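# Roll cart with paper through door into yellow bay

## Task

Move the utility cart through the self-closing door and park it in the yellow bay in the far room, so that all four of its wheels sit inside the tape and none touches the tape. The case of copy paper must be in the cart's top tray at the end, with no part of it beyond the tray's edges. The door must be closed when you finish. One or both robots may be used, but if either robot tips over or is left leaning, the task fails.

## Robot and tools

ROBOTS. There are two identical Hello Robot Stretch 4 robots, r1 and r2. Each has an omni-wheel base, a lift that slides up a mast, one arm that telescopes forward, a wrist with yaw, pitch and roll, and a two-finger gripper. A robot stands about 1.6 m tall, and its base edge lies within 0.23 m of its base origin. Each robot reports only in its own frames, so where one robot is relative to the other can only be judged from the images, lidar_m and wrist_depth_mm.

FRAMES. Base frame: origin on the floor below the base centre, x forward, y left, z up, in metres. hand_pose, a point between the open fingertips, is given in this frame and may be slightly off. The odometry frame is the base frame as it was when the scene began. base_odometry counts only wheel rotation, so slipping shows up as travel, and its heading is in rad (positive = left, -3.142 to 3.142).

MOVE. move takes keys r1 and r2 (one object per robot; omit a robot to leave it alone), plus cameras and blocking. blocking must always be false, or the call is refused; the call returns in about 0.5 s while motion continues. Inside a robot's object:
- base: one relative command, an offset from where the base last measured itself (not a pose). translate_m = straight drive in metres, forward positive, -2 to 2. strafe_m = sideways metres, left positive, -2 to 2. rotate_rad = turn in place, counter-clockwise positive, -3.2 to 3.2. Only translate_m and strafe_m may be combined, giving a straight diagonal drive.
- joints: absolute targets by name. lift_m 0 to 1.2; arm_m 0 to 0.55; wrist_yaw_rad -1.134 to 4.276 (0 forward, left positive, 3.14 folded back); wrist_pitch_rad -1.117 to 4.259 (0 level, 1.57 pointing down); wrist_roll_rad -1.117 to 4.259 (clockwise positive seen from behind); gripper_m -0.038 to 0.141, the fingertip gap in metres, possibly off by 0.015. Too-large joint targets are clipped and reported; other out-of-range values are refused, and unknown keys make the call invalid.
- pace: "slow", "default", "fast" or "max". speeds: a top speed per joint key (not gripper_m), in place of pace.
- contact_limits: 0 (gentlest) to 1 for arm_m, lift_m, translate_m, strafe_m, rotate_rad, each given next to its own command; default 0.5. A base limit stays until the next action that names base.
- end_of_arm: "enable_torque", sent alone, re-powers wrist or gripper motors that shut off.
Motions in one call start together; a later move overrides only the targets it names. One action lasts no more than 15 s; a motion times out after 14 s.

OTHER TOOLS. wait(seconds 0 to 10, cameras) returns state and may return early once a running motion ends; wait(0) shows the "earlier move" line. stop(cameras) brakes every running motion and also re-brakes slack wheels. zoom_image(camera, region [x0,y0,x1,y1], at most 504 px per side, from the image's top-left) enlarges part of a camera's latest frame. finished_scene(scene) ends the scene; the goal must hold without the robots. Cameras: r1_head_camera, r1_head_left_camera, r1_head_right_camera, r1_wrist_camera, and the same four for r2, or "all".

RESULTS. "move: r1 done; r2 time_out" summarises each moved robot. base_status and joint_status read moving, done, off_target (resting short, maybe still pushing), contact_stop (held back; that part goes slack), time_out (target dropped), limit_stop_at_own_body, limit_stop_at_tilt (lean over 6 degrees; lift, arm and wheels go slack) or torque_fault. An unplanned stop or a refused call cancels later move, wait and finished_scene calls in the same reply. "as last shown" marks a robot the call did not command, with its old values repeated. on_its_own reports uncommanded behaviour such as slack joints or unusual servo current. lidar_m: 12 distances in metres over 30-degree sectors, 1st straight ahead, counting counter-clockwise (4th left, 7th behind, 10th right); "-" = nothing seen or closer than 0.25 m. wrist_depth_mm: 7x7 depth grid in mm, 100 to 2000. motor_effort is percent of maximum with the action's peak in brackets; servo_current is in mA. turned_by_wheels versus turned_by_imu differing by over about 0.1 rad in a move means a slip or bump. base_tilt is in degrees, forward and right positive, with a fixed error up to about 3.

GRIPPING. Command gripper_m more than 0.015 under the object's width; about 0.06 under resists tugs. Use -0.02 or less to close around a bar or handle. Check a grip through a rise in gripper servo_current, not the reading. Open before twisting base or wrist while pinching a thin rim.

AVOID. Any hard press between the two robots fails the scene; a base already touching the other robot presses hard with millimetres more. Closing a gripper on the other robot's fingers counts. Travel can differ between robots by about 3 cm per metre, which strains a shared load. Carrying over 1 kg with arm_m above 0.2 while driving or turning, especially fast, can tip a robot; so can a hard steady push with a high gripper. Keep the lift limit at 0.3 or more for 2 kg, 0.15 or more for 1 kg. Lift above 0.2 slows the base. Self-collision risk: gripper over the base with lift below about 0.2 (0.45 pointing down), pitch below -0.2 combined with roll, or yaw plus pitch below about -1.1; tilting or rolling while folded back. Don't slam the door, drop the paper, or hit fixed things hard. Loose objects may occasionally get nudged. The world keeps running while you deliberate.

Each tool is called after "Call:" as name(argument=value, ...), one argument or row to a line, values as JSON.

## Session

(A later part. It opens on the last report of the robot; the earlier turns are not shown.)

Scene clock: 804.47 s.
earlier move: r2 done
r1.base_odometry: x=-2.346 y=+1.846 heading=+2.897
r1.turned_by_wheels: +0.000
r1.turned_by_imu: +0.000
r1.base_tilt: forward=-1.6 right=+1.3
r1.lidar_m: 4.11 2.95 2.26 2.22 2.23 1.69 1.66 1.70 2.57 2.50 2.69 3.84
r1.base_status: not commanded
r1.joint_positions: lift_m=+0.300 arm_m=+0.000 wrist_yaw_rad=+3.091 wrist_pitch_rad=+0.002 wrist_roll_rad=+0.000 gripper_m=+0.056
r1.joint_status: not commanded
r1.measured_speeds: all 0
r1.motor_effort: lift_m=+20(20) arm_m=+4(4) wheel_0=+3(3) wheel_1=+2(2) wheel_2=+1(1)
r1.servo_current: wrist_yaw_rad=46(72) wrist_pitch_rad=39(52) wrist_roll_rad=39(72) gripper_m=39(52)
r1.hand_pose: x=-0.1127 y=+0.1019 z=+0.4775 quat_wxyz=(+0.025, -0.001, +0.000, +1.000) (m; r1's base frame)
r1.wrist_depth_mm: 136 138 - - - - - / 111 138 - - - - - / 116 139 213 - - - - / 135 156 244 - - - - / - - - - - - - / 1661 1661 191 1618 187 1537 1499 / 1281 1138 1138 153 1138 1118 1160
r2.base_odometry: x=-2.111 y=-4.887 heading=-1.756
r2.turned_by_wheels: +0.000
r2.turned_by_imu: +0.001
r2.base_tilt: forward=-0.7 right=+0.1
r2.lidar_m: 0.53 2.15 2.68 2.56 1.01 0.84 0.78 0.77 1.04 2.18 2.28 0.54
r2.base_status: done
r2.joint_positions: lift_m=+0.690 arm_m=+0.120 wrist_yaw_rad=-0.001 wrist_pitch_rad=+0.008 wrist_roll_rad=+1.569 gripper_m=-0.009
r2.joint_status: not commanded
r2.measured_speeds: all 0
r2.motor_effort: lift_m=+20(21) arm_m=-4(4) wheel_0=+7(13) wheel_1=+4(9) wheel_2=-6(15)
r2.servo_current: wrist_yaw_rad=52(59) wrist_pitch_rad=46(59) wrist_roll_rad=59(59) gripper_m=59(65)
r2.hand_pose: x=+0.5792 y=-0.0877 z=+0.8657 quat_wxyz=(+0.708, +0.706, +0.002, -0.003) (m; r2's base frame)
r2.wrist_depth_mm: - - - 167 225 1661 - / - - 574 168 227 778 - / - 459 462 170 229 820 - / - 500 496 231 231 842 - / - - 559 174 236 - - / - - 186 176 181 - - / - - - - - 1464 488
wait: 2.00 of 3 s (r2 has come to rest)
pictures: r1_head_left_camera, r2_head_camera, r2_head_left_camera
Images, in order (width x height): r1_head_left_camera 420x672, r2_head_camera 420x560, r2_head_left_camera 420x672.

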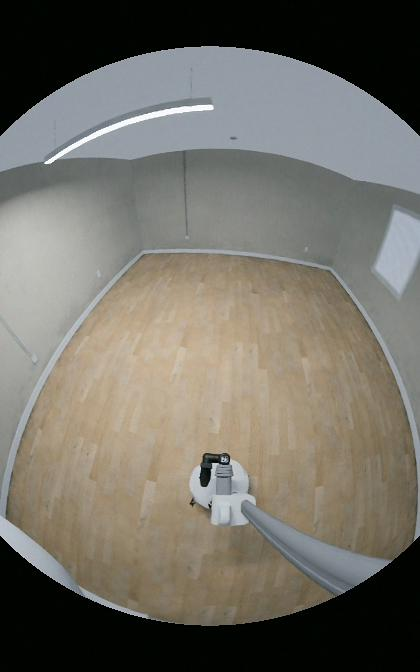

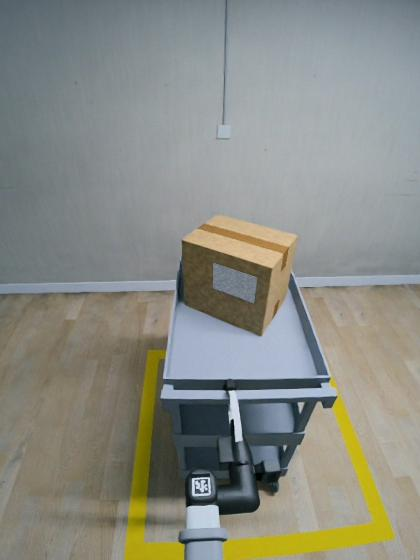

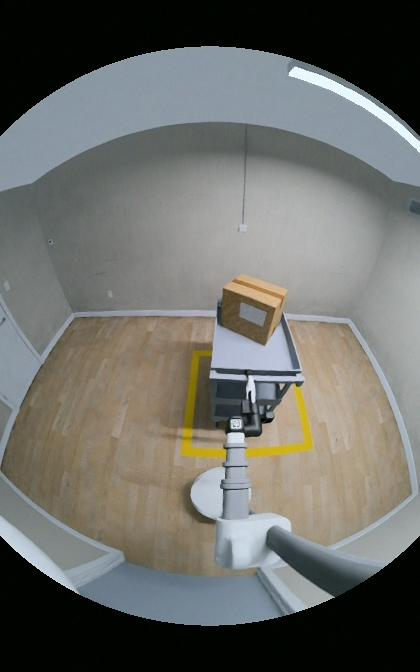

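Call:
move(
  r2={"joints":{"gripper_m":0.11}},
  blocking=false,
)

Call:
wait(
  seconds=2.5,
)

Call:
move(
  r2={"base":{"translate_m":-0.2},"pace":"slow"},
  blocking=false,
)

Call:
wait(
  seconds=4,
  cameras=["r2_head_camera","r2_head_left_camera","r2_head_right_camera"],
)

Call:
zoom_image(
  camera="r2_head_right_camera",
  region=[80, 240, 340, 640],
)

Scene clock: 813.00 s.
move: r2 moving
r1: as last shown
r1.lidar_m: 4.10 2.96 2.26 2.20 2.21 1.70 1.67 1.73 2.59 2.50 2.69 3.86
r1.servo_current: wrist_yaw_rad=65(65) wrist_pitch_rad=46(52) wrist_roll_rad=46(59) gripper_m=39(46)
r1.wrist_depth_mm: 136 138 - - - - - / 111 138 - - - - - / 116 138 213 - - - - / 135 156 244 - - - - / - - - - - - - / 1661 1661 193 1618 187 1537 1464 / 1281 1138 1138 153 1138 1118 1160
r2.base_odometry: x=-2.111 y=-4.887 heading=-1.756
r2.turned_by_wheels: +0.000
r2.turned_by_imu: +0.000
r2.base_tilt: forward=-0.7 right=+0.1
r2.lidar_m: 0.52 2.16 2.68 2.57 1.04 0.83 0.78 0.78 1.04 2.18 2.24 0.54
r2.base_status: not commanded
r2.joint_positions: lift_m=+0.690 arm_m=+0.120 wrist_yaw_rad=-0.001 wrist_pitch_rad=+0.008 wrist_roll_rad=+1.569 gripper_m=+0.013
r2.joint_status: gripper_m moving
r2.measured_speeds: all 0
r2.motor_effort: lift_m=+20(21) arm_m=-3(4) wheel_0=+7(8) wheel_1=+4(4) wheel_2=-6(6)
r2.servo_current: wrist_yaw_rad=46(52) wrist_pitch_rad=46(52) wrist_roll_rad=46(52) gripper_m=91(98)
r2.hand_pose: x=+0.5792 y=-0.0877 z=+0.8657 quat_wxyz=(+0.708, +0.706, +0.002, -0.003) (m; r2's base frame)
r2.wrist_depth_mm: - - - 169 227 1661 - / - - 580 171 229 788 - / - 462 466 173 233 842 - / - 500 504 233 236 831 - / - - 564 177 237 - - / - - 189 178 185 - - / - - - - - 1464 492
pictures: none

Scene clock: 814.47 s.
earlier move: r2 done
r1.base_odometry: x=-2.346 y=+1.846 heading=+2.897
r1.turned_by_wheels: +0.000
r1.turned_by_imu: +0.000
r1.base_tilt: forward=-1.6 right=+1.3
r1.lidar_m: 4.11 2.93 2.28 2.21 2.19 1.69 1.65 1.73 2.56 2.51 2.66 3.85
r1.base_status: not commanded
r1.joint_positions: lift_m=+0.300 arm_m=+0.000 wrist_yaw_rad=+3.091 wrist_pitch_rad=+0.002 wrist_roll_rad=+0.000 gripper_m=+0.056
r1.joint_status: not commanded
r1.measured_speeds: all 0
r1.motor_effort: lift_m=+20(20) arm_m=+4(4) wheel_0=+2(3) wheel_1=+2(2) wheel_2=+1(1)
r1.servo_current: wrist_yaw_rad=39(72) wrist_pitch_rad=33(52) wrist_roll_rad=59(65) gripper_m=39(46)
r1.hand_pose: x=-0.1127 y=+0.1019 z=+0.4775 quat_wxyz=(+0.025, -0.001, +0.000, +1.000) (m; r1's base frame)
r1.wrist_depth_mm: 136 138 - - - - - / 111 138 - - - - - / 116 139 213 - - - - / 135 156 242 - - - - / - - - - - - - / 1661 1661 191 1576 187 1499 1464 / 1281 1138 1118 153 1160 1118 1160
r2.base_odometry: x=-2.111 y=-4.887 heading=-1.756
r2.turned_by_wheels: +0.000
r2.turned_by_imu: +0.000
r2.base_tilt: forward=-0.7 right=+0.1
r2.lidar_m: 0.52 2.18 2.65 2.56 1.02 0.83 0.79 0.78 1.03 2.17 2.28 0.55
r2.base_status: not commanded
r2.joint_positions: lift_m=+0.690 arm_m=+0.120 wrist_yaw_rad=-0.001 wrist_pitch_rad=+0.008 wrist_roll_rad=+1.569 gripper_m=+0.110
r2.joint_status: all done
r2.measured_speeds: all 0
r2.motor_effort: lift_m=+21(21) arm_m=-4(4) wheel_0=+7(8) wheel_1=+4(5) wheel_2=-5(6)
r2.servo_current: wrist_yaw_rad=39(59) wrist_pitch_rad=46(59) wrist_roll_rad=52(52) gripper_m=52(117)
r2.hand_pose: x=+0.5792 y=-0.0877 z=+0.8657 quat_wxyz=(+0.708, +0.706, +0.002, -0.003) (m; r2's base frame)
r2.wrist_depth_mm: - - - 173 233 1661 - / - - 580 175 234 778 - / - 466 466 177 236 842 - / - 504 508 179 239 831 - / - - 574 181 242 - - / - - 187 182 187 - - / - - - - - 1708 488
wait: 1.47 of 2.5 s (r2 has come to rest)
pictures: none

Scene clock: 814.97 s.
move: r2 moving
r1: as last shown
r1.lidar_m: 4.10 2.96 2.27 2.21 2.19 1.71 1.65 1.68 2.58 2.52 2.66 3.87
r1.motor_effort: lift_m=+20(20) arm_m=+4(4) wheel_0=+3(3) wheel_1=+1(2) wheel_2=+1(1)
r1.servo_current: wrist_yaw_rad=52(65) wrist_pitch_rad=46(46) wrist_roll_rad=33(59) gripper_m=33(46)
r1.wrist_depth_mm: 136 138 - - - - - / 111 138 - - - - - / 116 139 212 - - - - / 135 156 242 - - - - / - - - - - - - / 1708 1618 192 1618 188 1537 1499 / 1281 1098 1098 154 1138 1118 1160
r2.base_odometry: x=-2.109 y=-4.875 heading=-1.756
r2.turned_by_wheels: +0.000
r2.turned_by_imu: +0.000
r2.base_tilt: forward=-0.7 right=+0.1
r2.lidar_m: 0.51 2.17 2.69 2.57 1.02 0.79 0.78 0.77 0.99 2.17 2.27 0.57
r2.base_status: translate_m moving
r2.joint_positions: lift_m=+0.690 arm_m=+0.120 wrist_yaw_rad=-0.001 wrist_pitch_rad=+0.004 wrist_roll_rad=+1.569 gripper_m=+0.110
r2.joint_status: not commanded
r2.measured_speeds: translate_m=-0.046 strafe_m=+0.000 rotate_rad=-0.001 lift_m=+0.000 arm_m=+0.000 wrist_yaw_rad=+0.000 wrist_pitch_rad=+0.000 wrist_roll_rad=+0.000
r2.motor_effort: lift_m=+18(21) arm_m=-4(4) wheel_0=-9(10) wheel_1=-5(7) wheel_2=+8(11)
r2.servo_current: wrist_yaw_rad=39(52) wrist_pitch_rad=46(52) wrist_roll_rad=46(46) gripper_m=52(59)
r2.hand_pose: x=+0.5792 y=-0.0877 z=+0.8671 quat_wxyz=(+0.708, +0.706, +0.001, -0.002) (m; r2's base frame)
r2.wrist_depth_mm: - - - 184 242 1708 - / - - 574 185 244 778 - / - 480 473 188 247 831 - / - 512 512 190 249 854 - / - - 564 192 252 - - / - - 195 193 191 - - / - - - - - 1661 504
pictures: none

Scene clock: 817.77 s.
earlier move: r2 done
r1.base_odometry: x=-2.346 y=+1.846 heading=+2.897
r1.turned_by_wheels: +0.000
r1.turned_by_imu: +0.000
r1.base_tilt: forward=-1.6 right=+1.3
r1.lidar_m: 4.11 2.95 2.25 2.22 2.19 1.69 1.66 1.72 2.57 2.51 2.66 3.88
r1.base_status: not commanded
r1.joint_positions: lift_m=+0.300 arm_m=+0.000 wrist_yaw_rad=+3.091 wrist_pitch_rad=+0.002 wrist_roll_rad=+0.000 gripper_m=+0.056
r1.joint_status: not commanded
r1.measured_speeds: all 0
r1.motor_effort: lift_m=+20(20) arm_m=+4(4) wheel_0=+3(3) wheel_1=+2(2) wheel_2=+1(1)
r1.servo_current: wrist_yaw_rad=46(72) wrist_pitch_rad=39(52) wrist_roll_rad=46(72) gripper_m=33(46)
r1.hand_pose: x=-0.1127 y=+0.1019 z=+0.4775 quat_wxyz=(+0.025, -0.001, +0.000, +1.000) (m; r1's base frame)
r1.wrist_depth_mm: 136 138 - - - - - / 111 138 - - - - - / 116 138 212 - - - - / 135 156 244 - - - - / - - - - - - - / 1661 1661 192 1618 188 1499 1464 / 1281 1138 1138 153 1160 1118 1182
r2.base_odometry: x=-2.075 y=-4.691 heading=-1.756
r2.turned_by_wheels: +0.000
r2.turned_by_imu: +0.000
r2.base_tilt: forward=-0.7 right=+0.0
r2.lidar_m: 0.70 2.39 2.66 2.07 0.85 0.59 0.60 0.59 0.72 2.05 2.26 0.74
r2.base_status: done
r2.joint_positions: lift_m=+0.690 arm_m=+0.120 wrist_yaw_rad=-0.001 wrist_pitch_rad=+0.004 wrist_roll_rad=+1.569 gripper_m=+0.110
r2.joint_status: not commanded
r2.measured_speeds: all 0
r2.motor_effort: lift_m=+18(21) arm_m=-4(4) wheel_0=-4(10) wheel_1=-4(7) wheel_2=+6(11)
r2.servo_current: wrist_yaw_rad=59(65) wrist_pitch_rad=39(52) wrist_roll_rad=46(59) gripper_m=59(59)
r2.hand_pose: x=+0.5792 y=-0.0877 z=+0.8671 quat_wxyz=(+0.708, +0.706, +0.001, -0.002) (m; r2's base frame)
r2.wrist_depth_mm: - - - 373 430 427 427 / - - - 427 - 831 - / - - 683 433 1025 - 433 / - - 707 439 1025 - 439 / - - 768 442 439 - 442 / - - 192 384 189 - 449 / - - - - - 459 459
wait: 2.80 of 4 s (r2 has come to rest)
pictures: r2_head_camera, r2_head_left_camera, r2_head_right_camera
Images, in order (width x height): r2_head_camera 420x560, r2_head_left_camera 420x672, r2_head_right_camera 420x672.

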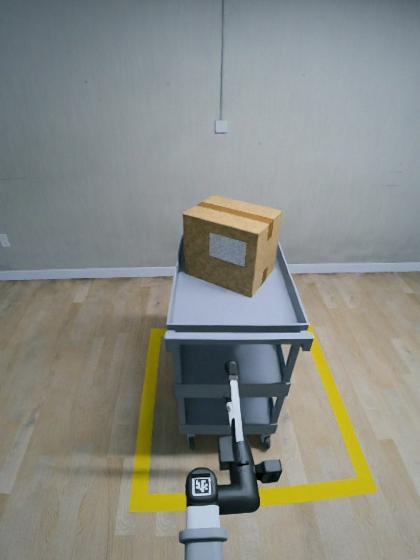

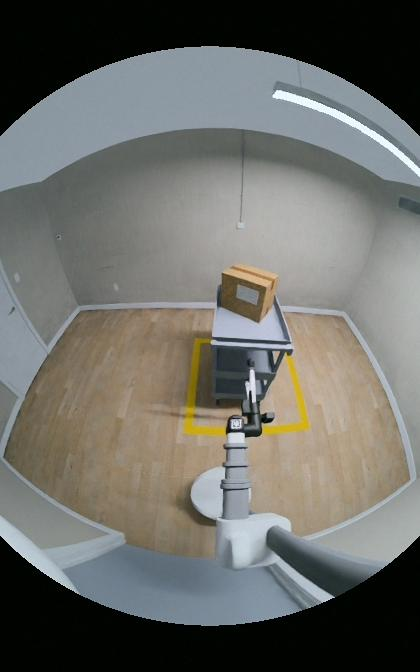

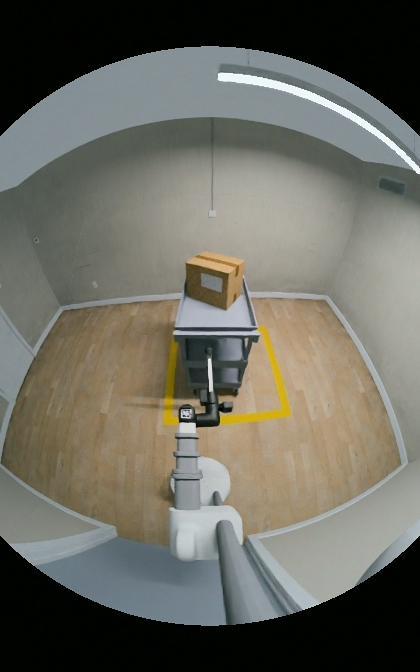

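Scaled by 1.260 from the camera's 420x672 image, which has a finer 600x960 frame.

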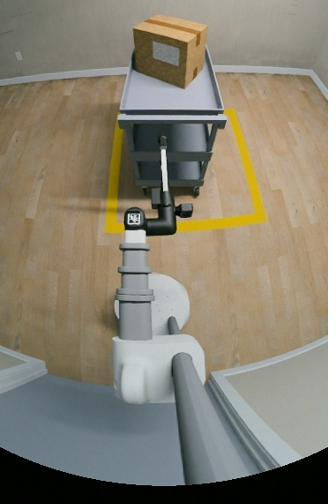

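Call:
finished_scene(
  scene=1,
)

The scene is finished: the task was done.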